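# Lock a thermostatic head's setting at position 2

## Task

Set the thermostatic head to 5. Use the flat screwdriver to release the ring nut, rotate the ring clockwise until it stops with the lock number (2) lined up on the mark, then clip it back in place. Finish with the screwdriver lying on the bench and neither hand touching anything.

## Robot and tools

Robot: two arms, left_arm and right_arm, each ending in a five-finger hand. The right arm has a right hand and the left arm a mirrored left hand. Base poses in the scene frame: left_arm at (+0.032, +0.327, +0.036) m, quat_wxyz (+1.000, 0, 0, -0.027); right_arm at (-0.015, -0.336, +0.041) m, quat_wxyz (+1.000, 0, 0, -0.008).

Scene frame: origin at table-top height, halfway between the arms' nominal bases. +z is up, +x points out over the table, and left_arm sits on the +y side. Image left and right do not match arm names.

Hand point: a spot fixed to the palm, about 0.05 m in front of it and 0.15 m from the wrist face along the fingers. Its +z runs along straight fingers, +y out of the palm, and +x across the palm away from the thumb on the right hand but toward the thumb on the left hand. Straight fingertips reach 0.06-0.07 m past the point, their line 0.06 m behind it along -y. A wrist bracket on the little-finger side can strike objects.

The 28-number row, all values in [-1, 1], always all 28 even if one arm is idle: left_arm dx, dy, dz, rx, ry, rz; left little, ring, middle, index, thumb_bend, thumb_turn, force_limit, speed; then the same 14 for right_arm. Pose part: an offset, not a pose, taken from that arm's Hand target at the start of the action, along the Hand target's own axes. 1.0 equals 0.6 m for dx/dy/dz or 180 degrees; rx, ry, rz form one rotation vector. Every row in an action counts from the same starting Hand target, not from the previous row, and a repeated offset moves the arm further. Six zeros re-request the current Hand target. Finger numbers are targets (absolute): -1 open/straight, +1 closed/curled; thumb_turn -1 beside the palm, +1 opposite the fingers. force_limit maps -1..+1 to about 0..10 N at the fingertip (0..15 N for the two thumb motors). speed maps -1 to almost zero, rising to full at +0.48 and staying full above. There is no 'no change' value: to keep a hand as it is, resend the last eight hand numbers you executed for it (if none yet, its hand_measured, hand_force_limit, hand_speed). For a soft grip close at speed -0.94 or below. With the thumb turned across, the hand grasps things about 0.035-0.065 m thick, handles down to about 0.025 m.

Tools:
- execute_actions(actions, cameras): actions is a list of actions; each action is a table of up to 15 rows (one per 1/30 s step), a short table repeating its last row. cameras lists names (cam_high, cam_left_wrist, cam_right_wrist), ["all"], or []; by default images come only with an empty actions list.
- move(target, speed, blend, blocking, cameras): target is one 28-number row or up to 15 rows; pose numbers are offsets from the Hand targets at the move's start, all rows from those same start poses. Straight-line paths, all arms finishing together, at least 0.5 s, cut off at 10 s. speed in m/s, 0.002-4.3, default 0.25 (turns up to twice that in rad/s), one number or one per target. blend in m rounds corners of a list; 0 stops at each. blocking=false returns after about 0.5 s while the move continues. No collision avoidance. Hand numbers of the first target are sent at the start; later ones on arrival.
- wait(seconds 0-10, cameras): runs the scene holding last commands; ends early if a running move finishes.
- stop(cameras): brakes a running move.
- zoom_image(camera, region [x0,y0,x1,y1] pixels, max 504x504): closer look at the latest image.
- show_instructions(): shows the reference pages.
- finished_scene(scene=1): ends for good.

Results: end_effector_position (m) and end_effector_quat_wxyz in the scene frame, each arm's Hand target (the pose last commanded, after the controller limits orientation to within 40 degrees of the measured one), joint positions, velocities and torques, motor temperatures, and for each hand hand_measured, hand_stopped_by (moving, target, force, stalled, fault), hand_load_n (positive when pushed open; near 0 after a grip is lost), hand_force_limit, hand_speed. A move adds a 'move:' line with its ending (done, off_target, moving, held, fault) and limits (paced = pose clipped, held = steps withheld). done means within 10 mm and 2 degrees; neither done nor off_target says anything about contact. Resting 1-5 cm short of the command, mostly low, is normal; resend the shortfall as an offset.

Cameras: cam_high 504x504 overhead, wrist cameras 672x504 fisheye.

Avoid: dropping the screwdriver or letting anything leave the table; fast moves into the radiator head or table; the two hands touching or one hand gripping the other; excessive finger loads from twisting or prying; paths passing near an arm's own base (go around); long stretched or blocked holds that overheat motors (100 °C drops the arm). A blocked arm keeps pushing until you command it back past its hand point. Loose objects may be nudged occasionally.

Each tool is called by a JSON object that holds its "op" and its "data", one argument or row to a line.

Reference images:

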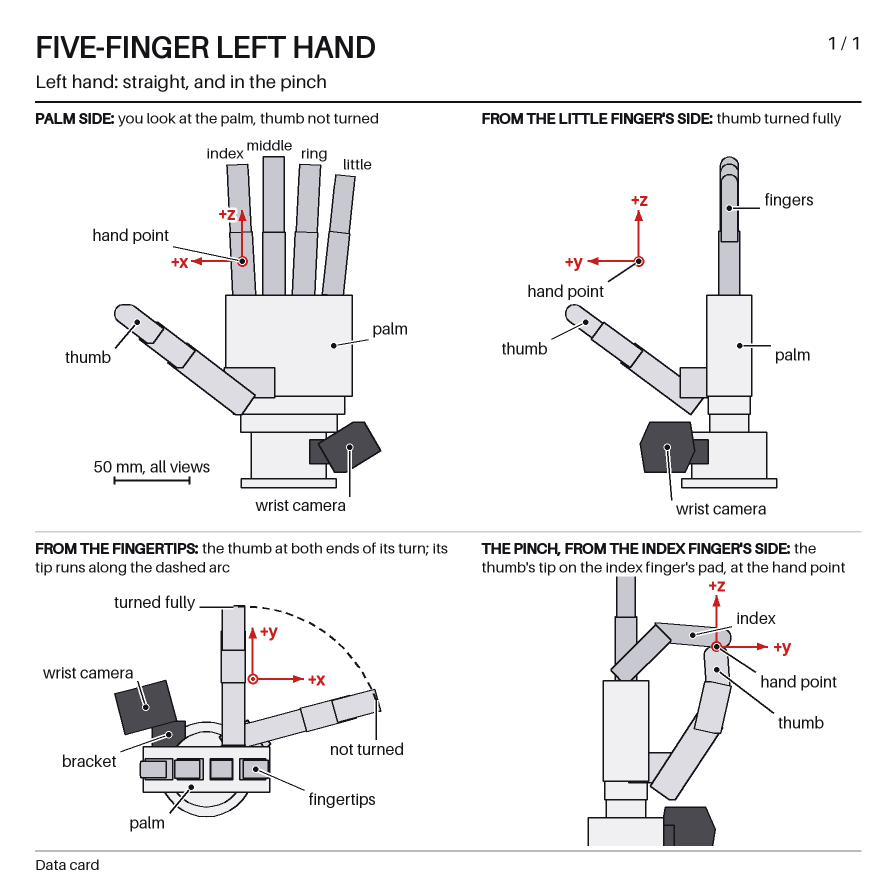

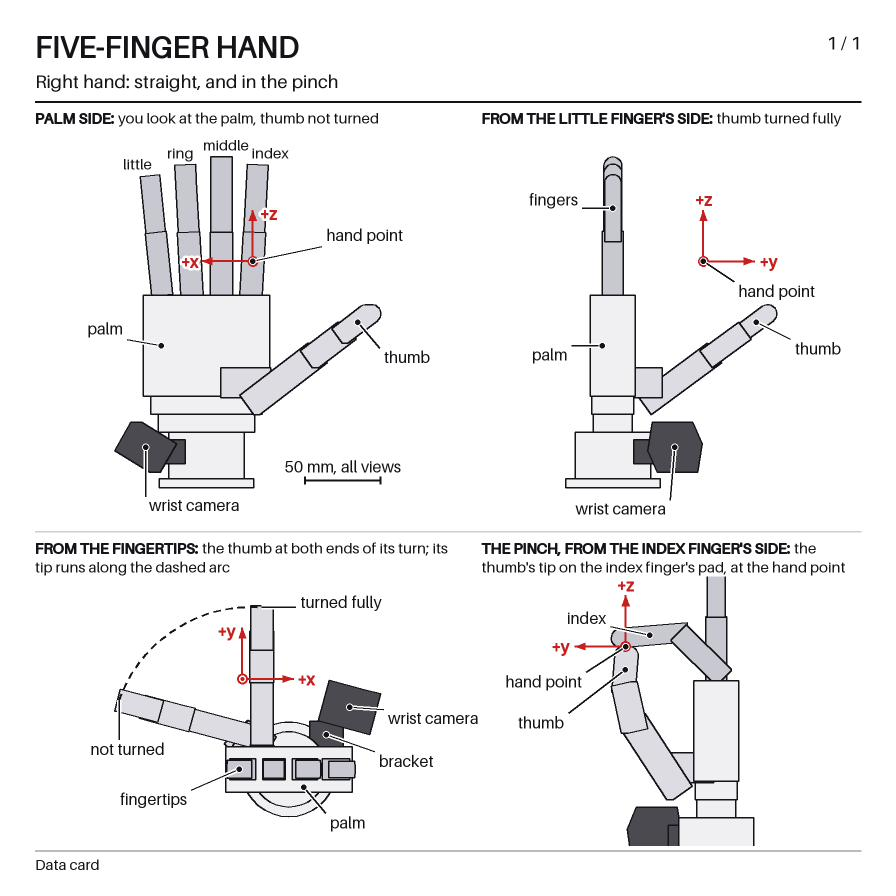

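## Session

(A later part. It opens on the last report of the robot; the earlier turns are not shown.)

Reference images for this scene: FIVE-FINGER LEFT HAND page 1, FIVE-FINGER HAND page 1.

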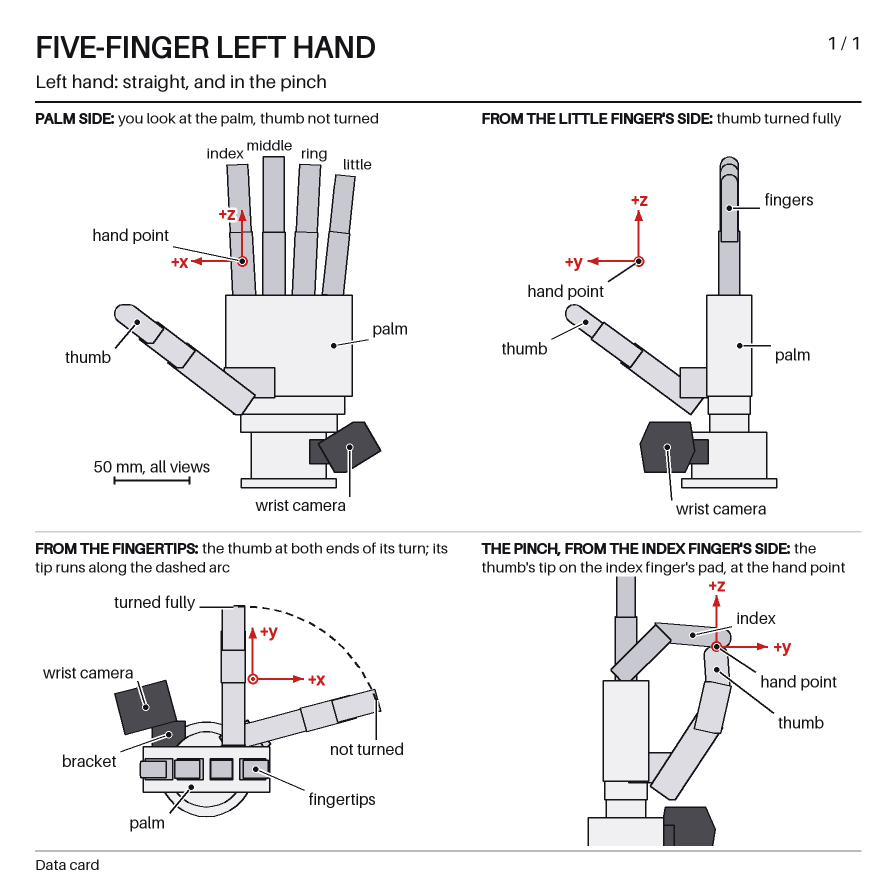

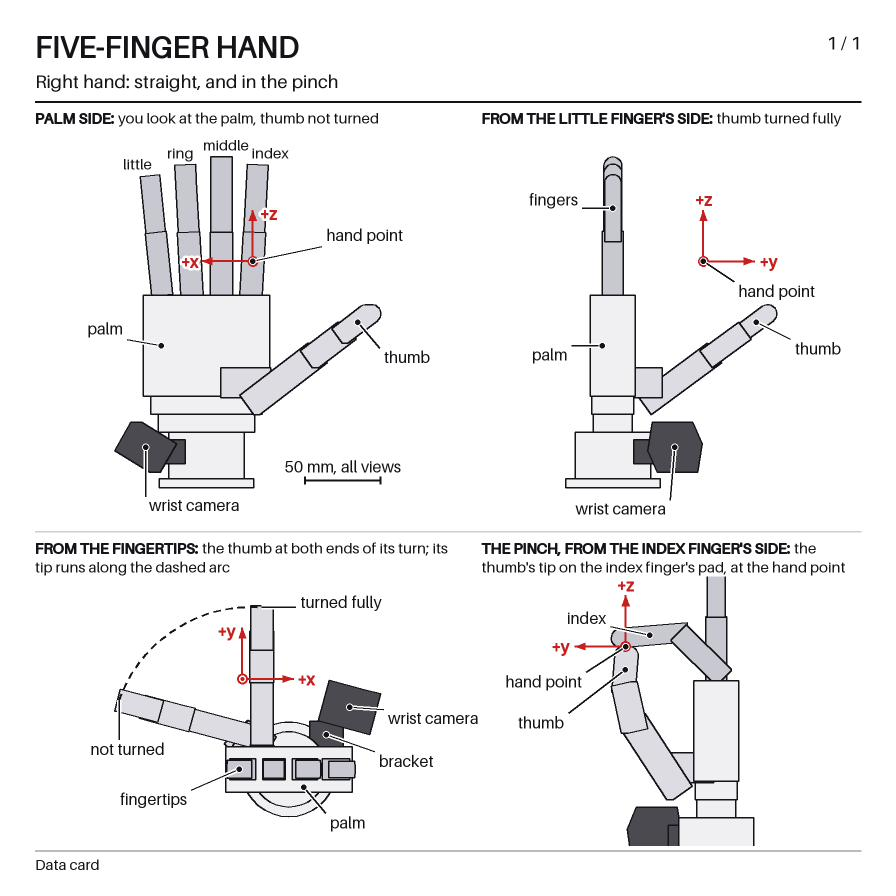

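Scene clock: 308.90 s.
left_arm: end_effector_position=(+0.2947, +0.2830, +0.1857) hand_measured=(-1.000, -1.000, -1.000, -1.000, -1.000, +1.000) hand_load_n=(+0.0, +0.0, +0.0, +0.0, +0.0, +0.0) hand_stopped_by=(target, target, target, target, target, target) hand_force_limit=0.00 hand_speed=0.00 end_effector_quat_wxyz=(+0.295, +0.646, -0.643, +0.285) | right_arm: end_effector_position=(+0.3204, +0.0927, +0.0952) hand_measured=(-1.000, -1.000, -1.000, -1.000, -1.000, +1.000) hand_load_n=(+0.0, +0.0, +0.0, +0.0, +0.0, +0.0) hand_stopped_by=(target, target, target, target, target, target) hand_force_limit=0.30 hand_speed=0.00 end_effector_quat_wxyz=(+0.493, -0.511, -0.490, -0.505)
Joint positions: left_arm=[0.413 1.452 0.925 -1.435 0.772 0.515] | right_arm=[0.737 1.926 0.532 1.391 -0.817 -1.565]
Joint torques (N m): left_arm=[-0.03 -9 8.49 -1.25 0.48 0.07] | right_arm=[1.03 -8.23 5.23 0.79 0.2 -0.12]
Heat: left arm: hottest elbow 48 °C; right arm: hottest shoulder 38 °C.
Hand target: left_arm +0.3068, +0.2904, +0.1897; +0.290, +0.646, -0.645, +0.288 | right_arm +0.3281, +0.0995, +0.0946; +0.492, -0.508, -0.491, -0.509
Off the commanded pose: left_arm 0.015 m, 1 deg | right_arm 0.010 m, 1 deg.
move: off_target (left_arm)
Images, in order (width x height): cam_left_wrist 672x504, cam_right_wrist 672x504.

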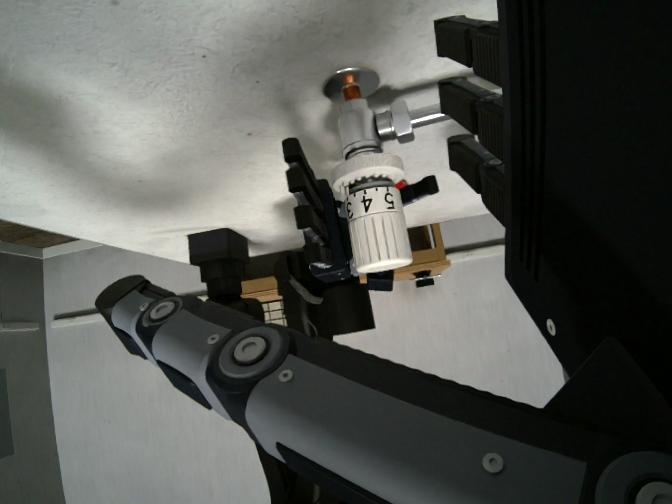

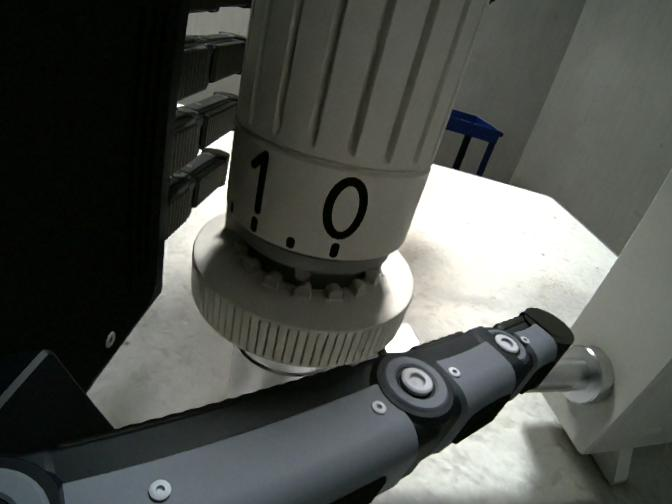

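{"op": "move", "data": {
  "target": [
    [0,0,0,0,0,0,-1,-1,-1,-1,-1,1,0,0,0,0.003,0.007,0,0,0,-1,-1,-1,0.65,0.65,1,0.5,-0.55]
  ],
  "speed": 0.2,
  "cameras": ["cam_left_wrist"]
}}

{"op": "zoom_image", "data": {
  "camera": "cam_left_wrist",
  "region": [325, 165, 375, 215]
}}

Scene clock: 310.03 s.
left_arm: end_effector_position=(+0.2947, +0.2830, +0.1857) hand_measured=(-1.000, -1.000, -1.000, -1.000, -1.000, +1.000) hand_load_n=(+0.5, +0.0, +0.0, +0.0, +0.0, +0.0) hand_stopped_by=(target, target, target, target, target, target) hand_force_limit=0.00 hand_speed=0.00 end_effector_quat_wxyz=(+0.295, +0.646, -0.643, +0.285) | right_arm: end_effector_position=(+0.3227, +0.0977, +0.0954) hand_measured=(-1.000, -1.000, -1.000, -0.096, -0.540, +1.000) hand_load_n=(+0.0, +0.0, +0.0, +12.0, +13.5, -1.0) hand_stopped_by=(target, target, target, force, force, target) hand_force_limit=0.50 hand_speed=-0.55 end_effector_quat_wxyz=(+0.494, -0.510, -0.490, -0.506)
Joint positions: left_arm=[0.413 1.452 0.925 -1.435 0.772 0.515] | right_arm=[0.742 1.929 0.546 1.381 -0.812 -1.565]
Joint torques (N m): left_arm=[-0.03 -9 8.51 -1.26 0.48 0.08] | right_arm=[0.73 -7.71 5.26 0.99 0.22 -0.13]
Heat: left arm: hottest elbow 48 °C; right arm: hottest shoulder 38 °C.
Hand target: left_arm +0.3068, +0.2904, +0.1897; +0.290, +0.646, -0.645, +0.288 | right_arm +0.3299, +0.1036, +0.0945; +0.492, -0.508, -0.491, -0.509
Off the commanded pose: left_arm 0.015 m, 1 deg | right_arm 0.010 m, 1 deg.
move: off_target (left_arm)
Images, in order (width x height): cam_left_wrist 672x504.

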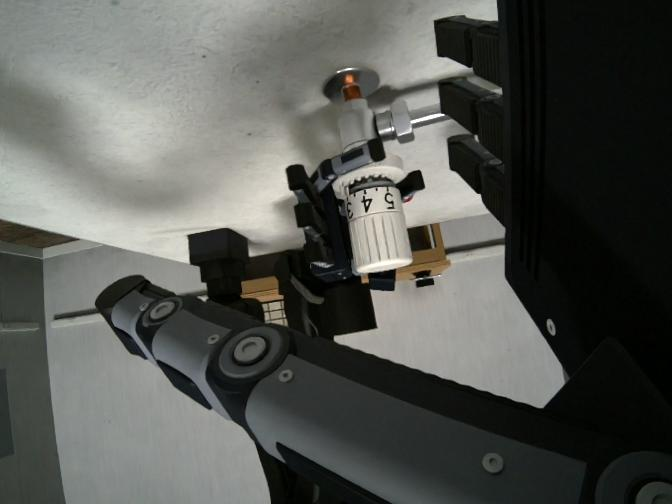

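Scaled by 10.080 from the camera's 672x504 image, which has a finer 960x720 frame.

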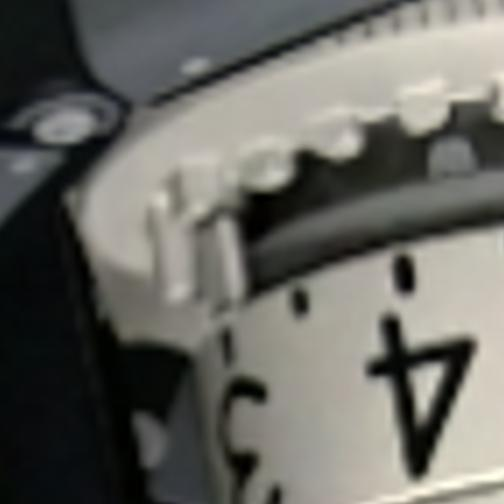

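{"op": "move", "data": {
  "target": [
    [0,0,0,0,0,0,-1,-1,-1,-1,-1,1,0,0,0.0033,-0.0182,-0.0225,-0.0944,0,0,-1,-1,-1,0.65,0.65,1,0.5,-0.55]
  ],
  "speed": 0.1,
  "cameras": ["cam_left_wrist"]
}}

{"op": "zoom_image", "data": {
  "camera": "cam_left_wrist",
  "region": [325, 165, 375, 215]
}}

Scene clock: 312.23 s.
left_arm: end_effector_position=(+0.2947, +0.2830, +0.1857) hand_measured=(-1.000, -1.000, -1.000, -1.000, -1.000, +1.000) hand_load_n=(+0.0, +0.0, +0.0, +0.0, +0.0, +0.0) hand_stopped_by=(target, target, target, target, target, target) hand_force_limit=0.00 hand_speed=0.00 end_effector_quat_wxyz=(+0.295, +0.646, -0.643, +0.285) | right_arm: end_effector_position=(+0.3277, +0.0952, +0.0952) hand_measured=(-1.000, -1.000, -1.000, -0.096, -0.538, +1.000) hand_load_n=(+0.0, +0.0, +0.0, +2.5, +2.0, +1.0) hand_stopped_by=(target, target, target, force, force, target) hand_force_limit=0.50 hand_speed=-0.55 end_effector_quat_wxyz=(-0.411, +0.577, +0.407, +0.577)
Joint positions: left_arm=[0.413 1.452 0.925 -1.435 0.772 0.515] | right_arm=[0.894 1.926 0.503 1.426 -0.355 -1.565]
Joint torques (N m): left_arm=[-0.15 -9.11 8.53 -1.26 0.48 0.09] | right_arm=[1.85 -10.17 0.85 1.85 0.12 -0.13]
Heat: left arm: hottest elbow 48 °C; right arm: hottest shoulder 38 °C.
Hand target: left_arm +0.3068, +0.2904, +0.1897; +0.290, +0.646, -0.645, +0.288 | right_arm +0.3186, +0.0905, +0.0966; -0.411, +0.575, +0.410, +0.576
Off the commanded pose: left_arm 0.015 m, 1 deg | right_arm 0.010 m, 0 deg.
move: off_target (left_arm)
Images, in order (width x height): cam_left_wrist 672x504.

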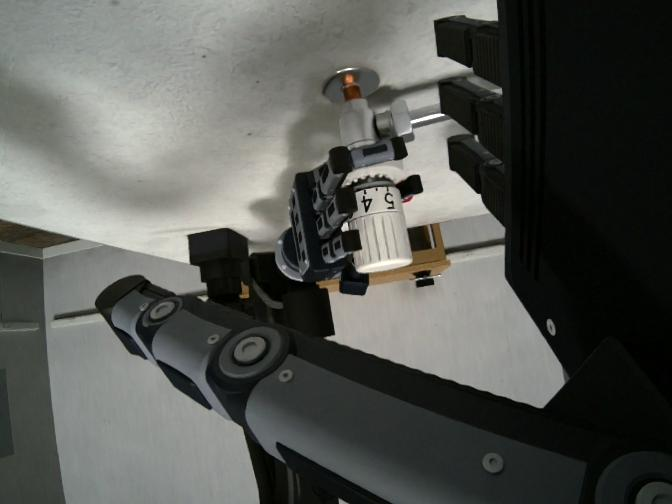

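Scaled by 10.080 from the camera's 672x504 image, which has a finer 960x720 frame.

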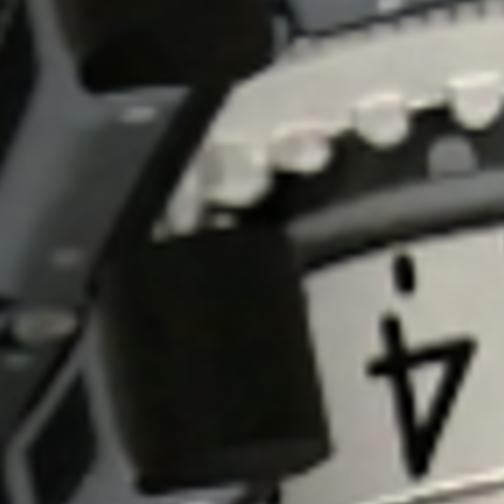

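{"op": "move", "data": {
  "target": [
    [0,0,0,0,0,0,-1,-1,-1,-1,-1,1,0,0,0,0,0,0,0,0,-1,-1,-1,0.7,0.7,1,0.6,-0.55],
    [0,0,0,0,0,0,-1,-1,-1,-1,-1,1,0,0,0,-0.003,-0.008,-0.0556,0,0,-1,-1,-1,0.7,0.7,1,0.6,-0.55]
  ],
  "speed": 0.1,
  "cameras": ["cam_left_wrist","cam_right_wrist"]
}}

{"op": "zoom_image", "data": {
  "camera": "cam_left_wrist",
  "region": [325, 165, 375, 215]
}}

Scene clock: 314.50 s.
left_arm: end_effector_position=(+0.2947, +0.2830, +0.1857) hand_measured=(-1.000, -1.000, -1.000, -1.000, -1.000, +1.000) hand_load_n=(+0.0, +0.0, +0.0, +0.0, -0.5, +0.0) hand_stopped_by=(target, target, target, target, target, target) hand_force_limit=0.00 hand_speed=0.00 end_effector_quat_wxyz=(+0.295, +0.646, -0.643, +0.285) | right_arm: end_effector_position=(+0.3285, +0.0899, +0.0945) hand_measured=(-1.000, -1.000, -1.000, -0.062, -0.508, +1.000) hand_load_n=(+0.0, +0.0, +0.0, +16.5, +14.5, +0.5) hand_stopped_by=(target, target, target, force, force, target) hand_force_limit=0.60 hand_speed=-0.55 end_effector_quat_wxyz=(-0.359, +0.613, +0.350, +0.610)
Joint positions: left_arm=[0.413 1.452 0.925 -1.435 0.772 0.515] | right_arm=[0.99 1.926 0.502 1.427 -0.076 -1.558]
Joint torques (N m): left_arm=[-0.03 -9.11 8.53 -1.25 0.48 0.08] | right_arm=[2.2 -10.75 0.73 1.92 0.2 -0.17]
Heat: left arm: hottest elbow 48 °C; right arm: hottest shoulder 38 °C.
Hand target: left_arm +0.3068, +0.2904, +0.1897; +0.290, +0.646, -0.645, +0.288 | right_arm +0.3152, +0.0866, +0.0965; -0.359, +0.609, +0.359, +0.609
Off the commanded pose: left_arm 0.015 m, 1 deg | right_arm 0.014 m, 1 deg.
move: off_target (left_arm, right_arm)
Images, in order (width x height): cam_left_wrist 672x504, cam_right_wrist 672x504.

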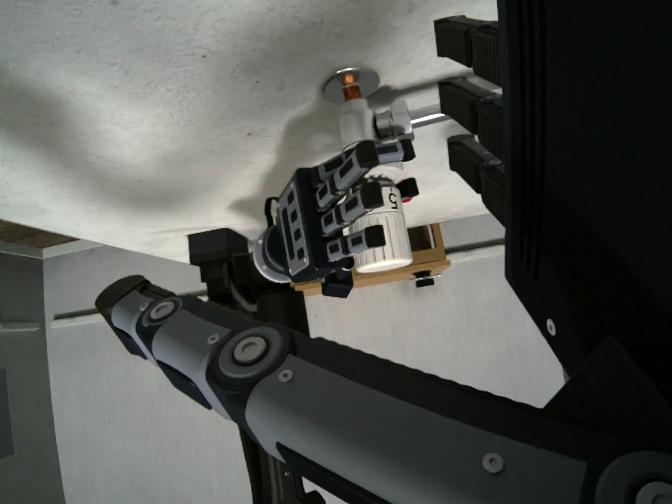

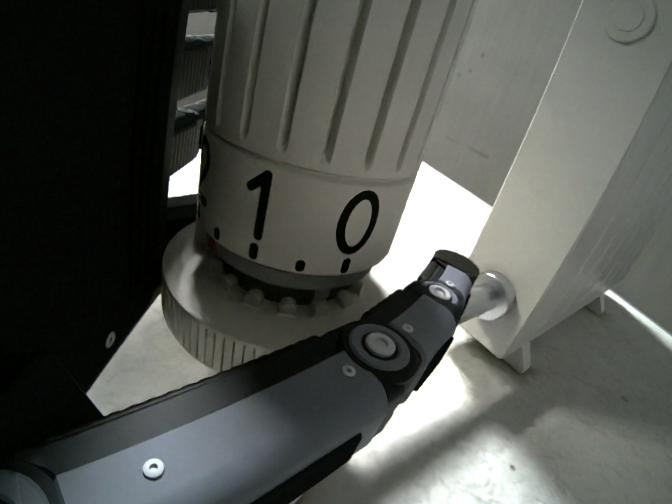

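Scaled by 10.080 from the camera's 672x504 image, which has a finer 960x720 frame.

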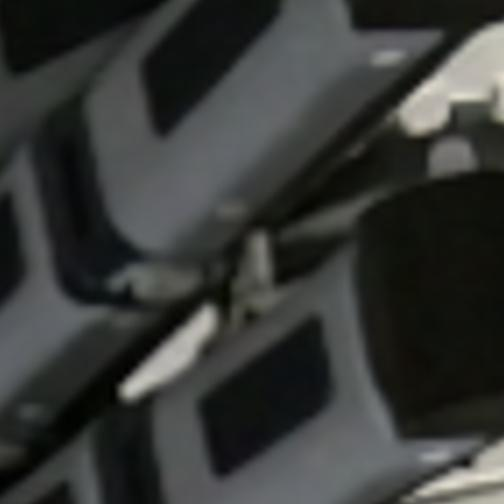

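{"op": "move", "data": {
  "target": [
    [0,0,0,0,0,0,-1,-1,-1,-1,-1,1,0,0,0,0,0,0,0,0,-1,-1,-1,-0.9,-1,1,0.3,0],
    [0,0,0,0,0,0,-1,-1,-1,-1,-1,1,0,0,0.01,0,-0.1667,0,0,0,-1,-1,-1,-1,-1,1,0.3,0]
  ],
  "speed": 0.25,
  "cameras": ["cam_left_wrist","cam_right_wrist"]
}}

{"op": "zoom_image", "data": {
  "camera": "cam_left_wrist",
  "region": [325, 165, 405, 215]
}}

{"op": "zoom_image", "data": {
  "camera": "cam_right_wrist",
  "region": [260, 70, 400, 210]
}}

Scene clock: 316.93 s.
left_arm: end_effector_position=(+0.2947, +0.2830, +0.1857) hand_measured=(-1.000, -1.000, -1.000, -1.000, -1.000, +1.000) hand_load_n=(+0.0, +0.0, +0.0, +0.0, +0.0, -0.5) hand_stopped_by=(target, target, target, target, target, target) hand_force_limit=0.00 hand_speed=0.00 end_effector_quat_wxyz=(+0.295, +0.646, -0.643, +0.285) | right_arm: end_effector_position=(+0.2654, +0.0022, +0.0940) hand_measured=(-1.000, -1.000, -1.000, -1.000, -1.000, +1.000) hand_load_n=(+0.0, +0.0, +0.0, +0.0, +0.0, +0.5) hand_stopped_by=(target, target, target, target, target, target) hand_force_limit=0.30 hand_speed=0.00 end_effector_quat_wxyz=(-0.355, +0.627, +0.365, +0.590)
Joint positions: left_arm=[0.413 1.452 0.925 -1.435 0.772 0.515] | right_arm=[0.988 1.825 0.211 1.561 -0.096 -1.562]
Joint torques (N m): left_arm=[-0.09 -9.17 8.53 -1.26 0.48 0.07] | right_arm=[0.26 -7.36 0.7 2 -0.05 -0.14]
Heat: left arm: hottest elbow 48 °C; right arm: hottest shoulder 38 °C.
Hand target: left_arm +0.3068, +0.2904, +0.1897; +0.290, +0.646, -0.645, +0.288 | right_arm +0.2668, -0.0010, +0.1024; -0.359, +0.609, +0.359, +0.610
Off the commanded pose: left_arm 0.015 m, 1 deg | right_arm 0.009 m, 3 deg.
joint sent to its limit (right arm) — joint 4 (wrist pitch), upper limit. The joint targets still meet the commanded pose.
move: off_target (left_arm, right_arm); target 2's new numbers were sent with right_arm's hand 0.009 m and 3 deg from that target
Images, in order (width x height): cam_left_wrist 672x504, cam_right_wrist 672x504.

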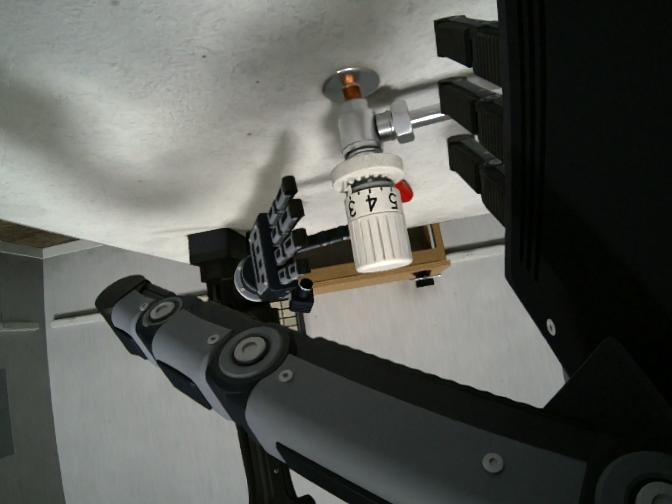

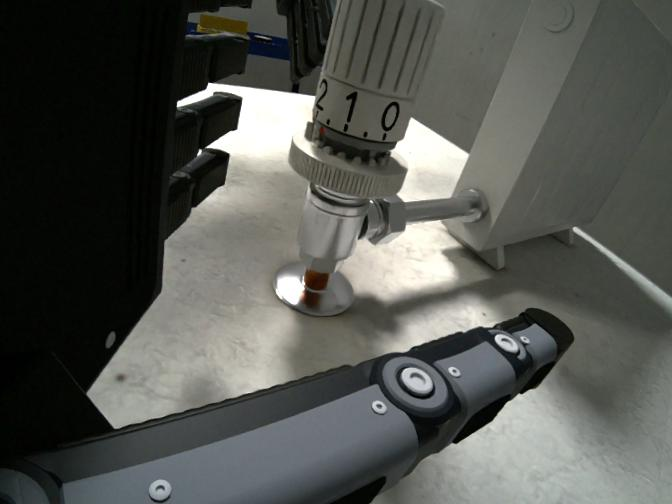

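Scaled by 6.300 from the camera's 672x504 image, which has a finer 960x720 frame.

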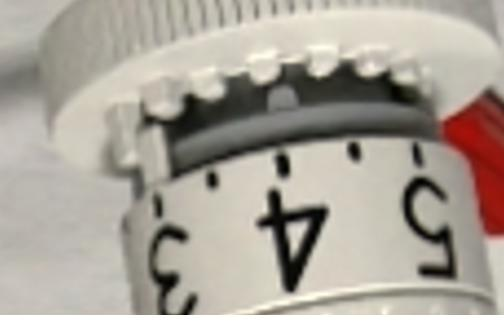

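Scaled by 3.600 from the camera's 672x504 image, which has a finer 960x720 frame.

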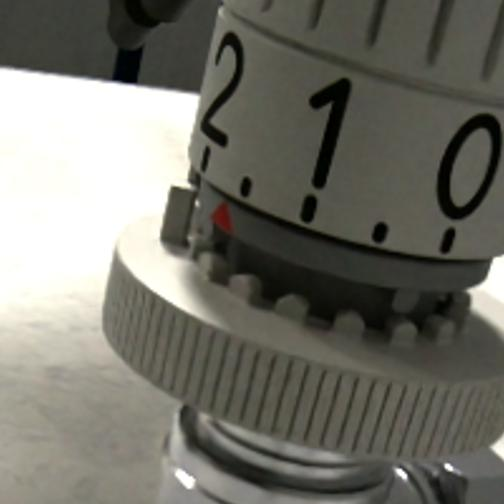

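{"op": "move", "data": {
  "target": [
    [0,0,0,0,0,0,-1,-1,-1,-1,-1,1,0,0,0.0493,-0.0182,0.0537,-0.0778,0,0,-1,-1,-1,-1,-1,1,0.3,0],
    [0,0,0,0,0,0,-1,-1,-1,-1,-1,1,0,0,0.0427,0.0098,0.1668,-0.0778,0,0,-1,-1,-1,-1,-1,1,0.3,0]
  ],
  "speed": 0.2,
  "blend": [0.01,0],
  "cameras": ["cam_right_wrist"]
}}

{"op": "zoom_image", "data": {
  "camera": "cam_right_wrist",
  "region": [180, 220, 360, 400]
}}

Scene clock: 321.10 s.
left_arm: end_effector_position=(+0.2947, +0.2830, +0.1857) hand_measured=(-1.000, -1.000, -1.000, -1.000, -1.000, +1.000) hand_load_n=(+0.0, +0.5, +0.0, +0.0, +0.0, -0.5) hand_stopped_by=(target, target, target, target, target, target) hand_force_limit=0.00 hand_speed=0.00 end_effector_quat_wxyz=(+0.295, +0.646, -0.643, +0.285) | right_arm: end_effector_position=(+0.3126, +0.0738, +0.1246) hand_measured=(-1.000, -1.000, -1.000, -1.000, -1.000, +1.000) hand_load_n=(+0.0, +0.0, +0.0, +0.0, +0.0, +0.0) hand_stopped_by=(target, target, target, target, target, target) hand_force_limit=0.30 hand_speed=0.00 end_effector_quat_wxyz=(-0.282, +0.652, +0.283, +0.644)
Joint positions: left_arm=[0.413 1.452 0.925 -1.435 0.772 0.515] | right_arm=[1.129 1.786 0.482 1.292 0.291 -1.563]
Joint torques (N m): left_arm=[-0.09 -9.11 8.5 -1.26 0.48 0.08] | right_arm=[0.03 -7.12 6.28 1.24 -0.07 -0.13]
Heat: left arm: hottest elbow 49 °C; right arm: hottest shoulder 38 °C.
Hand target: left_arm +0.3068, +0.2904, +0.1897; +0.290, +0.646, -0.645, +0.288 | right_arm +0.3205, +0.0836, +0.1282; -0.282, +0.648, +0.282, +0.649
Off the commanded pose: left_arm 0.015 m, 1 deg | right_arm 0.013 m, 1 deg.
move: off_target (left_arm, right_arm)
Images, in order (width x height): cam_right_wrist 672x504.

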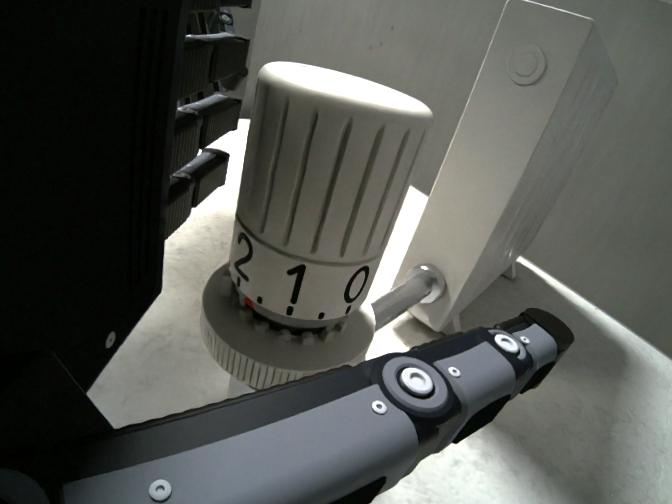

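Scaled by 2.800 from the camera's 672x504 image, which has a finer 960x720 frame.

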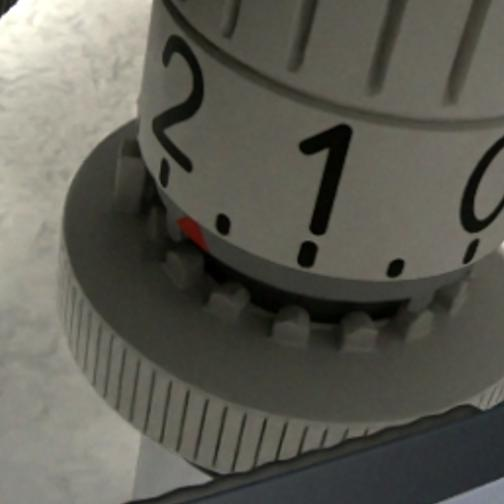

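{"op": "move", "data": {
  "target": [
    [0,0,0,0,0,0,-1,-1,-1,-1,-1,1,0,0,-0.005,0,0.02,0,0,0,-1,-1,-1,-1,-1,1,0.3,0],
    [0,0,0,0,0,0,-1,-1,-1,-1,-1,1,0,0,-0.005,0,0.02,0,0,0,-1,0.6,0.6,0.6,0.7,1,0.3,-0.6]
  ],
  "speed": 0.2,
  "cameras": ["cam_right_wrist","cam_left_wrist"]
}}

{"op": "zoom_image", "data": {
  "camera": "cam_left_wrist",
  "region": [325, 165, 405, 215]
}}

Scene clock: 323.33 s.
left_arm: end_effector_position=(+0.2947, +0.2830, +0.1857) hand_measured=(-1.000, -1.000, -1.000, -1.000, -1.000, +1.000) hand_load_n=(-0.5, +0.0, +0.0, +0.0, +0.0, +0.0) hand_stopped_by=(target, target, target, target, target, target) hand_force_limit=0.00 hand_speed=0.00 end_effector_quat_wxyz=(+0.295, +0.646, -0.643, +0.285) | right_arm: end_effector_position=(+0.3223, +0.0899, +0.1220) hand_measured=(-1.000, +0.064, +0.060, +0.026, -0.478, +1.000) hand_load_n=(+0.0, +4.0, +10.5, +0.0, +16.0, +2.5) hand_stopped_by=(target, force, force, force, force, target) hand_force_limit=0.30 hand_speed=-0.60 end_effector_quat_wxyz=(-0.284, +0.650, +0.286, +0.643)
Joint positions: left_arm=[0.413 1.452 0.925 -1.435 0.772 0.515] | right_arm=[1.121 1.818 0.531 1.276 0.275 -1.566]
Joint torques (N m): left_arm=[-0.09 -9 8.51 -1.25 0.48 0.08] | right_arm=[0.21 -8.41 5.61 1.52 0.19 -0.14]
Heat: left arm: hottest elbow 49 °C; right arm: hottest shoulder 38 °C.
Hand target: left_arm +0.3068, +0.2904, +0.1897; +0.290, +0.646, -0.645, +0.288 | right_arm +0.3286, +0.0925, +0.1251; -0.282, +0.648, +0.282, +0.649
Off the commanded pose: left_arm 0.015 m, 1 deg | right_arm 0.008 m, 1 deg.
move: off_target (left_arm); target 2's new numbers were sent with right_arm's hand 0.013 m and 1 deg from that target
Images, in order (width x height): cam_left_wrist 672x504, cam_right_wrist 672x504.

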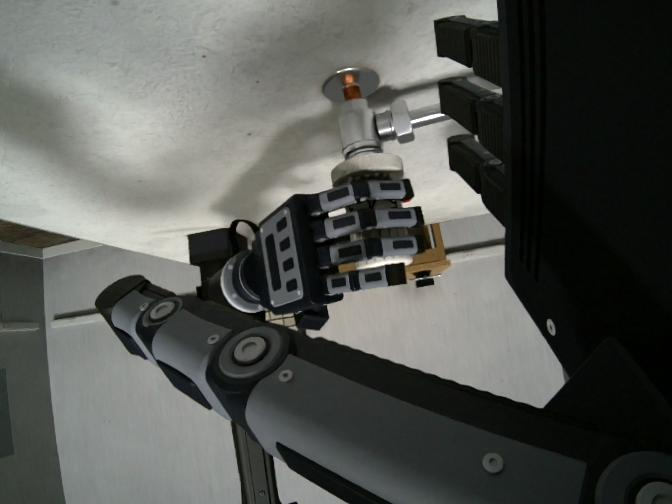

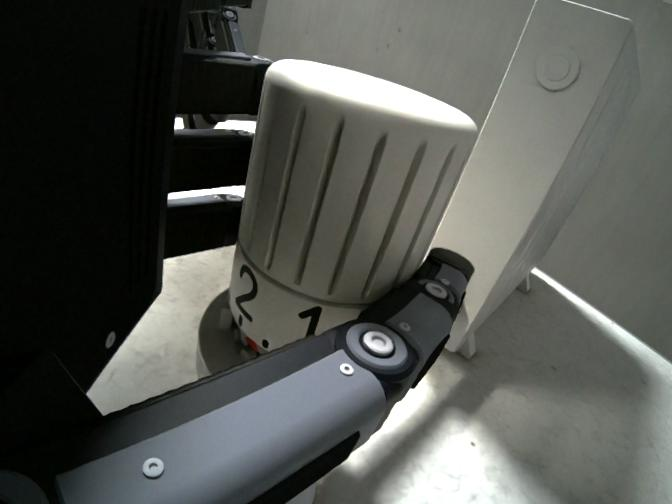

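Scaled by 6.300 from the camera's 672x504 image, which has a finer 960x720 frame.

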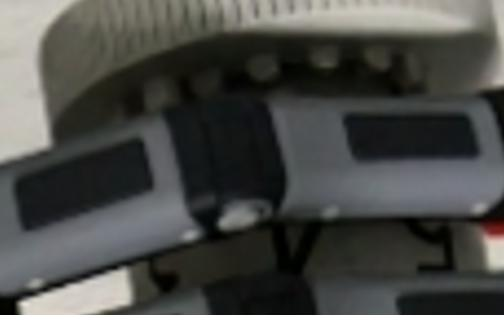

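{"op": "move", "data": {
  "target": [
    [0,0,0,0,0,0,-1,-1,-1,-1,-1,1,0,0,0,-0.0042,0.0017,0.072,0,0,-1,0.6,0.6,0.6,0.7,1,0.3,-0.6]
  ],
  "speed": 0.08,
  "cameras": ["cam_right_wrist"]
}}

{"op": "zoom_image", "data": {
  "camera": "cam_right_wrist",
  "region": [190, 260, 310, 380]
}}

Scene clock: 325.50 s.
left_arm: end_effector_position=(+0.2947, +0.2830, +0.1857) hand_measured=(-1.000, -1.000, -1.000, -1.000, -1.000, +1.000) hand_load_n=(+0.0, +0.0, +0.0, +0.0, +0.0, -0.5) hand_stopped_by=(target, target, target, target, target, target) hand_force_limit=0.00 hand_speed=0.00 end_effector_quat_wxyz=(+0.295, +0.646, -0.643, +0.285) | right_arm: end_effector_position=(+0.3276, +0.0962, +0.1168) hand_measured=(-1.000, +0.064, +0.062, +0.026, -0.474, +1.000) hand_load_n=(+0.0, +0.0, +0.0, +0.0, +0.5, +0.0) hand_stopped_by=(target, force, force, force, force, target) hand_force_limit=0.30 hand_speed=-0.60 end_effector_quat_wxyz=(-0.350, +0.620, +0.354, +0.606)
Joint positions: left_arm=[0.413 1.452 0.925 -1.435 0.772 0.515] | right_arm=[1.007 1.818 0.508 1.29 -0.051 -1.568]
Joint torques (N m): left_arm=[-0.15 -9 8.5 -1.28 0.49 0.08] | right_arm=[-0.26 -10.11 3.41 1.99 -0.28 -0.11]
Heat: left arm: hottest elbow 49 °C; right arm: hottest shoulder 38 °C.
Hand target: left_arm +0.3068, +0.2904, +0.1897; +0.290, +0.646, -0.645, +0.288 | right_arm +0.3276, +0.0950, +0.1251; -0.354, +0.612, +0.353, +0.613
Off the commanded pose: left_arm 0.015 m, 1 deg | right_arm 0.008 m, 1 deg.
move: off_target (left_arm)
Images, in order (width x height): cam_right_wrist 672x504.

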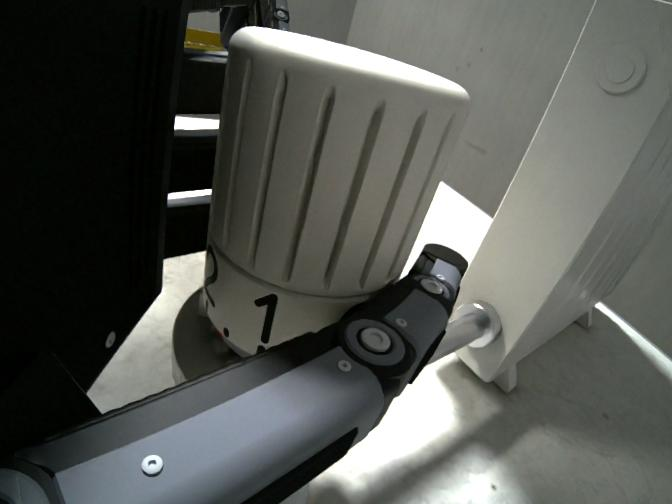

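Scaled by 4.200 from the camera's 672x504 image, which has a finer 960x720 frame.

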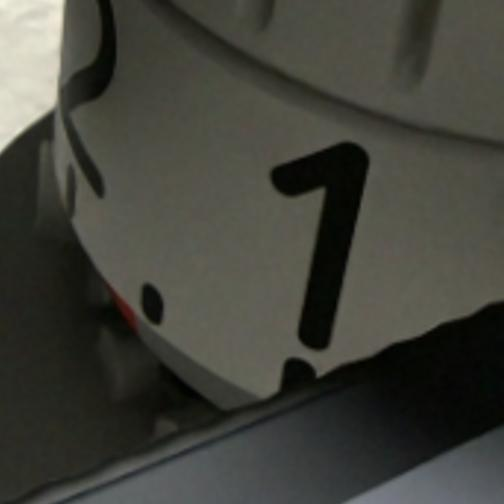

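{"op": "move", "data": {
  "target": [
    [0,0,0,0,0,0,-1,-1,-1,-1,-1,1,0,0,0.005,0,0,0,0,0,-1,0.65,0.65,0.65,0.75,1,0.5,-0.6]
  ],
  "speed": 0.08,
  "cameras": ["cam_right_wrist"]
}}

Scene clock: 326.33 s.
left_arm: end_effector_position=(+0.2947, +0.2830, +0.1857) hand_measured=(-1.000, -1.000, -1.000, -1.000, -1.000, +1.000) hand_load_n=(+0.0, +0.0, +0.0, +0.0, +0.0, +0.0) hand_stopped_by=(target, target, target, target, target, target) hand_force_limit=0.00 hand_speed=0.00 end_effector_quat_wxyz=(+0.295, +0.646, -0.643, +0.285) | right_arm: end_effector_position=(+0.3283, +0.0953, +0.1166) hand_measured=(-1.000, +0.204, +0.166, +0.168, -0.410, +1.000) hand_load_n=(+0.0, +11.5, +1.0, +9.0, +15.0, +1.5) hand_stopped_by=(target, force, force, force, force, target) hand_force_limit=0.50 hand_speed=-0.60 end_effector_quat_wxyz=(-0.350, +0.620, +0.355, +0.606)
Joint positions: left_arm=[0.413 1.452 0.925 -1.435 0.772 0.515] | right_arm=[1.004 1.818 0.507 1.29 -0.054 -1.568]
Joint torques (N m): left_arm=[-0.09 -9.05 8.49 -1.28 0.48 0.08] | right_arm=[0.67 -10.93 3.69 1.81 -0.1 -0.11]
Heat: left arm: hottest elbow 49 °C; right arm: hottest shoulder 38 °C.
Hand target: left_arm +0.3068, +0.2904, +0.1897; +0.290, +0.646, -0.645, +0.288 | right_arm +0.3274, +0.0950, +0.1280; -0.354, +0.612, +0.353, +0.613
Off the commanded pose: left_arm 0.015 m, 1 deg | right_arm 0.012 m, 1 deg.
move: off_target (left_arm, right_arm)
Images, in order (width x height): cam_right_wrist 672x504.

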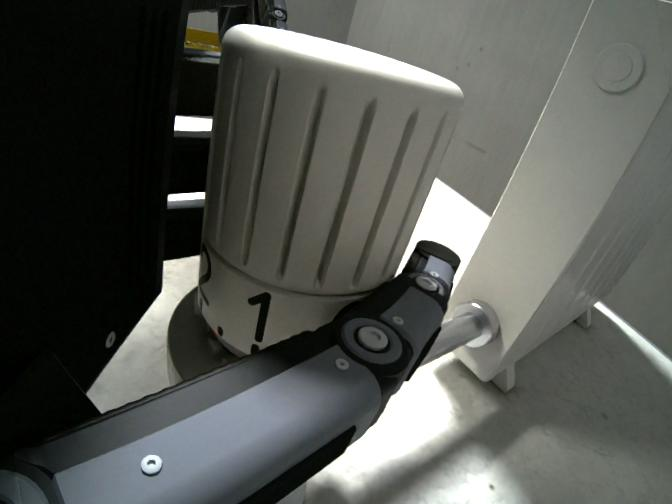

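{"op": "move", "data": {
  "target": [
    [0,0,0,0,0,0,-1,-1,-1,-1,-1,1,0,0,0,-0.0072,0.0042,0.0833,0,0,-1,0.65,0.65,0.65,0.75,1,0.5,-0.6]
  ],
  "speed": 0.08,
  "cameras": ["cam_right_wrist"]
}}

{"op": "zoom_image", "data": {
  "camera": "cam_right_wrist",
  "region": [190, 260, 310, 380]
}}

Scene clock: 328.63 s.
left_arm: end_effector_position=(+0.2947, +0.2830, +0.1857) hand_measured=(-1.000, -1.000, -1.000, -1.000, -1.000, +1.000) hand_load_n=(+0.0, +0.0, +0.0, +0.0, +0.0, +0.0) hand_stopped_by=(target, target, target, target, target, target) hand_force_limit=0.00 hand_speed=0.00 end_effector_quat_wxyz=(+0.295, +0.646, -0.643, +0.285) | right_arm: end_effector_position=(+0.3250, +0.0998, +0.1166) hand_measured=(-1.000, +0.204, +0.166, +0.168, -0.410, +1.000) hand_load_n=(+0.0, +12.0, +1.0, +9.5, +14.5, +1.0) hand_stopped_by=(target, force, force, force, force, target) hand_force_limit=0.50 hand_speed=-0.60 end_effector_quat_wxyz=(-0.424, +0.570, +0.433, +0.555)
Joint positions: left_arm=[0.413 1.452 0.925 -1.435 0.772 0.515] | right_arm=[0.87 1.814 0.504 1.284 -0.447 -1.579]
Joint torques (N m): left_arm=[-0.09 -9.05 8.49 -1.29 0.47 0.07] | right_arm=[0.21 -10.17 3.71 1.85 -0.47 -0.02]
Heat: left arm: hottest elbow 49 °C; right arm: hottest shoulder 38 °C.
Hand target: left_arm +0.3068, +0.2904, +0.1897; +0.290, +0.646, -0.645, +0.288 | right_arm +0.3251, +0.0992, +0.1280; -0.431, +0.561, +0.430, +0.561
Off the commanded pose: left_arm 0.015 m, 1 deg | right_arm 0.011 m, 1 deg.
move: off_target (left_arm, right_arm)
Images, in order (width x height): cam_right_wrist 672x504.

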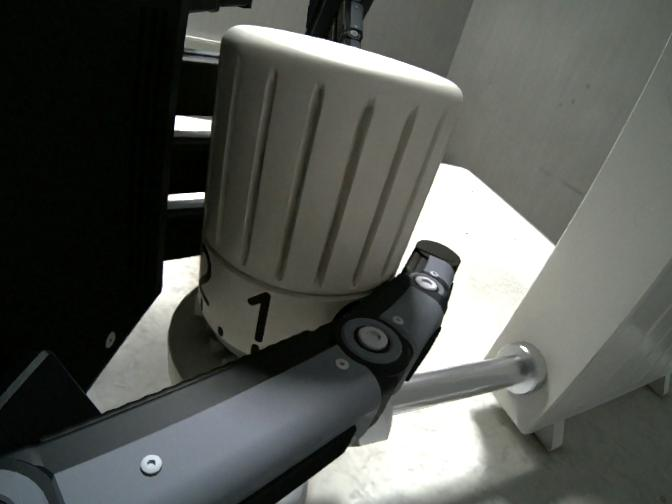

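Scaled by 4.200 from the camera's 672x504 image, which has a finer 960x720 frame.

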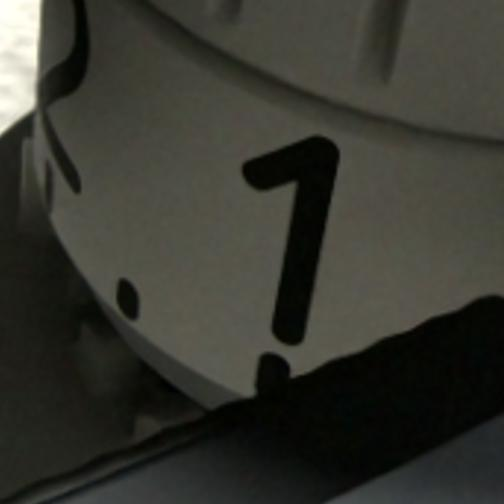

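{"op": "move", "data": {
  "target": [
    [0,0,0,0,0,0,-1,-1,-1,-1,-1,1,0,0,0,0,0,0,0,0,-1,-1,-1,-1,-1,1,0.3,0],
    [0,0,0,0,0,0,-1,-1,-1,-1,-1,1,0,0,0.0017,-0.0013,-0.0235,-0.1111,0,0,-1,-1,-1,-1,-1,1,0.3,0],
    [0,0,0,0,0,0,-1,-1,-1,-1,-1,1,0,0,0,0.0018,-0.0323,-0.2222,0,0,-1,-1,-1,-1,-1,1,0.3,0]
  ],
  "speed": 0.25,
  "blend": [0,0.01,0],
  "cameras": ["cam_right_wrist","cam_left_wrist"]
}}

{"op": "zoom_image", "data": {
  "camera": "cam_right_wrist",
  "region": [180, 240, 360, 400]
}}

Scene clock: 331.63 s.
left_arm: end_effector_position=(+0.2947, +0.2830, +0.1857) hand_measured=(-1.000, -1.000, -1.000, -1.000, -1.000, +1.000) hand_load_n=(+0.0, +0.0, +0.0, +0.0, +0.0, +0.0) hand_stopped_by=(target, target, target, target, target, target) hand_force_limit=0.00 hand_speed=0.00 end_effector_quat_wxyz=(+0.295, +0.646, -0.643, +0.285) | right_arm: end_effector_position=(+0.3183, +0.0672, +0.1261) hand_measured=(-1.000, -1.000, -1.000, -1.000, -1.000, +1.000) hand_load_n=(+0.0, +0.0, +0.0, +0.0, +0.0, +0.0) hand_stopped_by=(target, target, target, target, target, target) hand_force_limit=0.30 hand_speed=0.00 end_effector_quat_wxyz=(-0.207, +0.677, +0.217, +0.673)
Joint positions: left_arm=[0.413 1.452 0.925 -1.435 0.772 0.515] | right_arm=[1.199 1.815 0.552 1.251 0.575 -1.576]
Joint torques (N m): left_arm=[-0.15 -9 8.5 -1.29 0.48 0.07] | right_arm=[1.26 -8 6.8 1.24 0.27 0]
Heat: left arm: hottest elbow 49 °C; right arm: hottest shoulder 38 °C.
Hand target: left_arm +0.3068, +0.2904, +0.1897; +0.290, +0.646, -0.645, +0.288 | right_arm +0.3210, +0.0803, +0.1282; -0.213, +0.674, +0.212, +0.675
Off the commanded pose: left_arm 0.015 m, 1 deg | right_arm 0.014 m, 1 deg.
move: off_target (left_arm, right_arm)
Images, in order (width x height): cam_left_wrist 672x504, cam_right_wrist 672x504.

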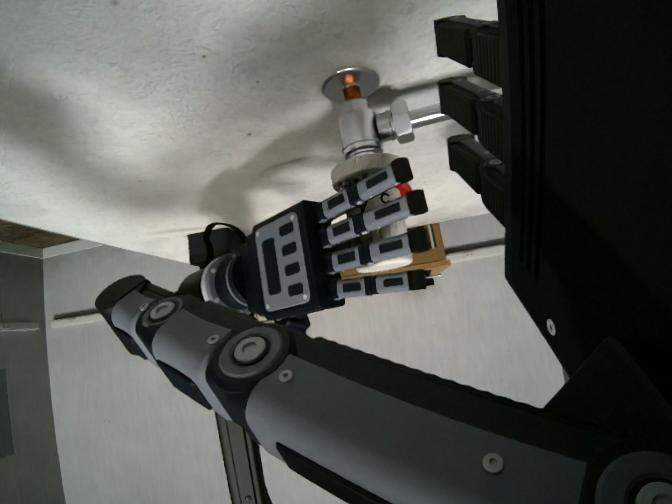

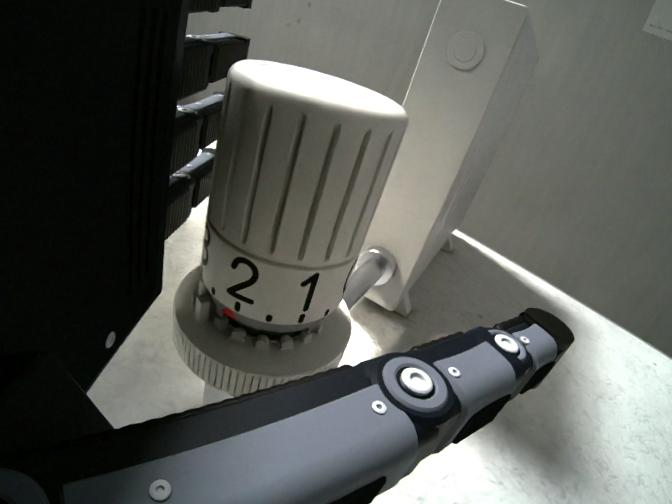

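Scaled by 2.800 from the camera's 672x504 image, which has a finer 960x720 frame.

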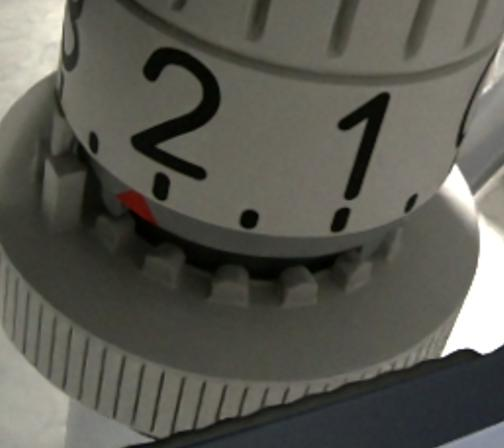

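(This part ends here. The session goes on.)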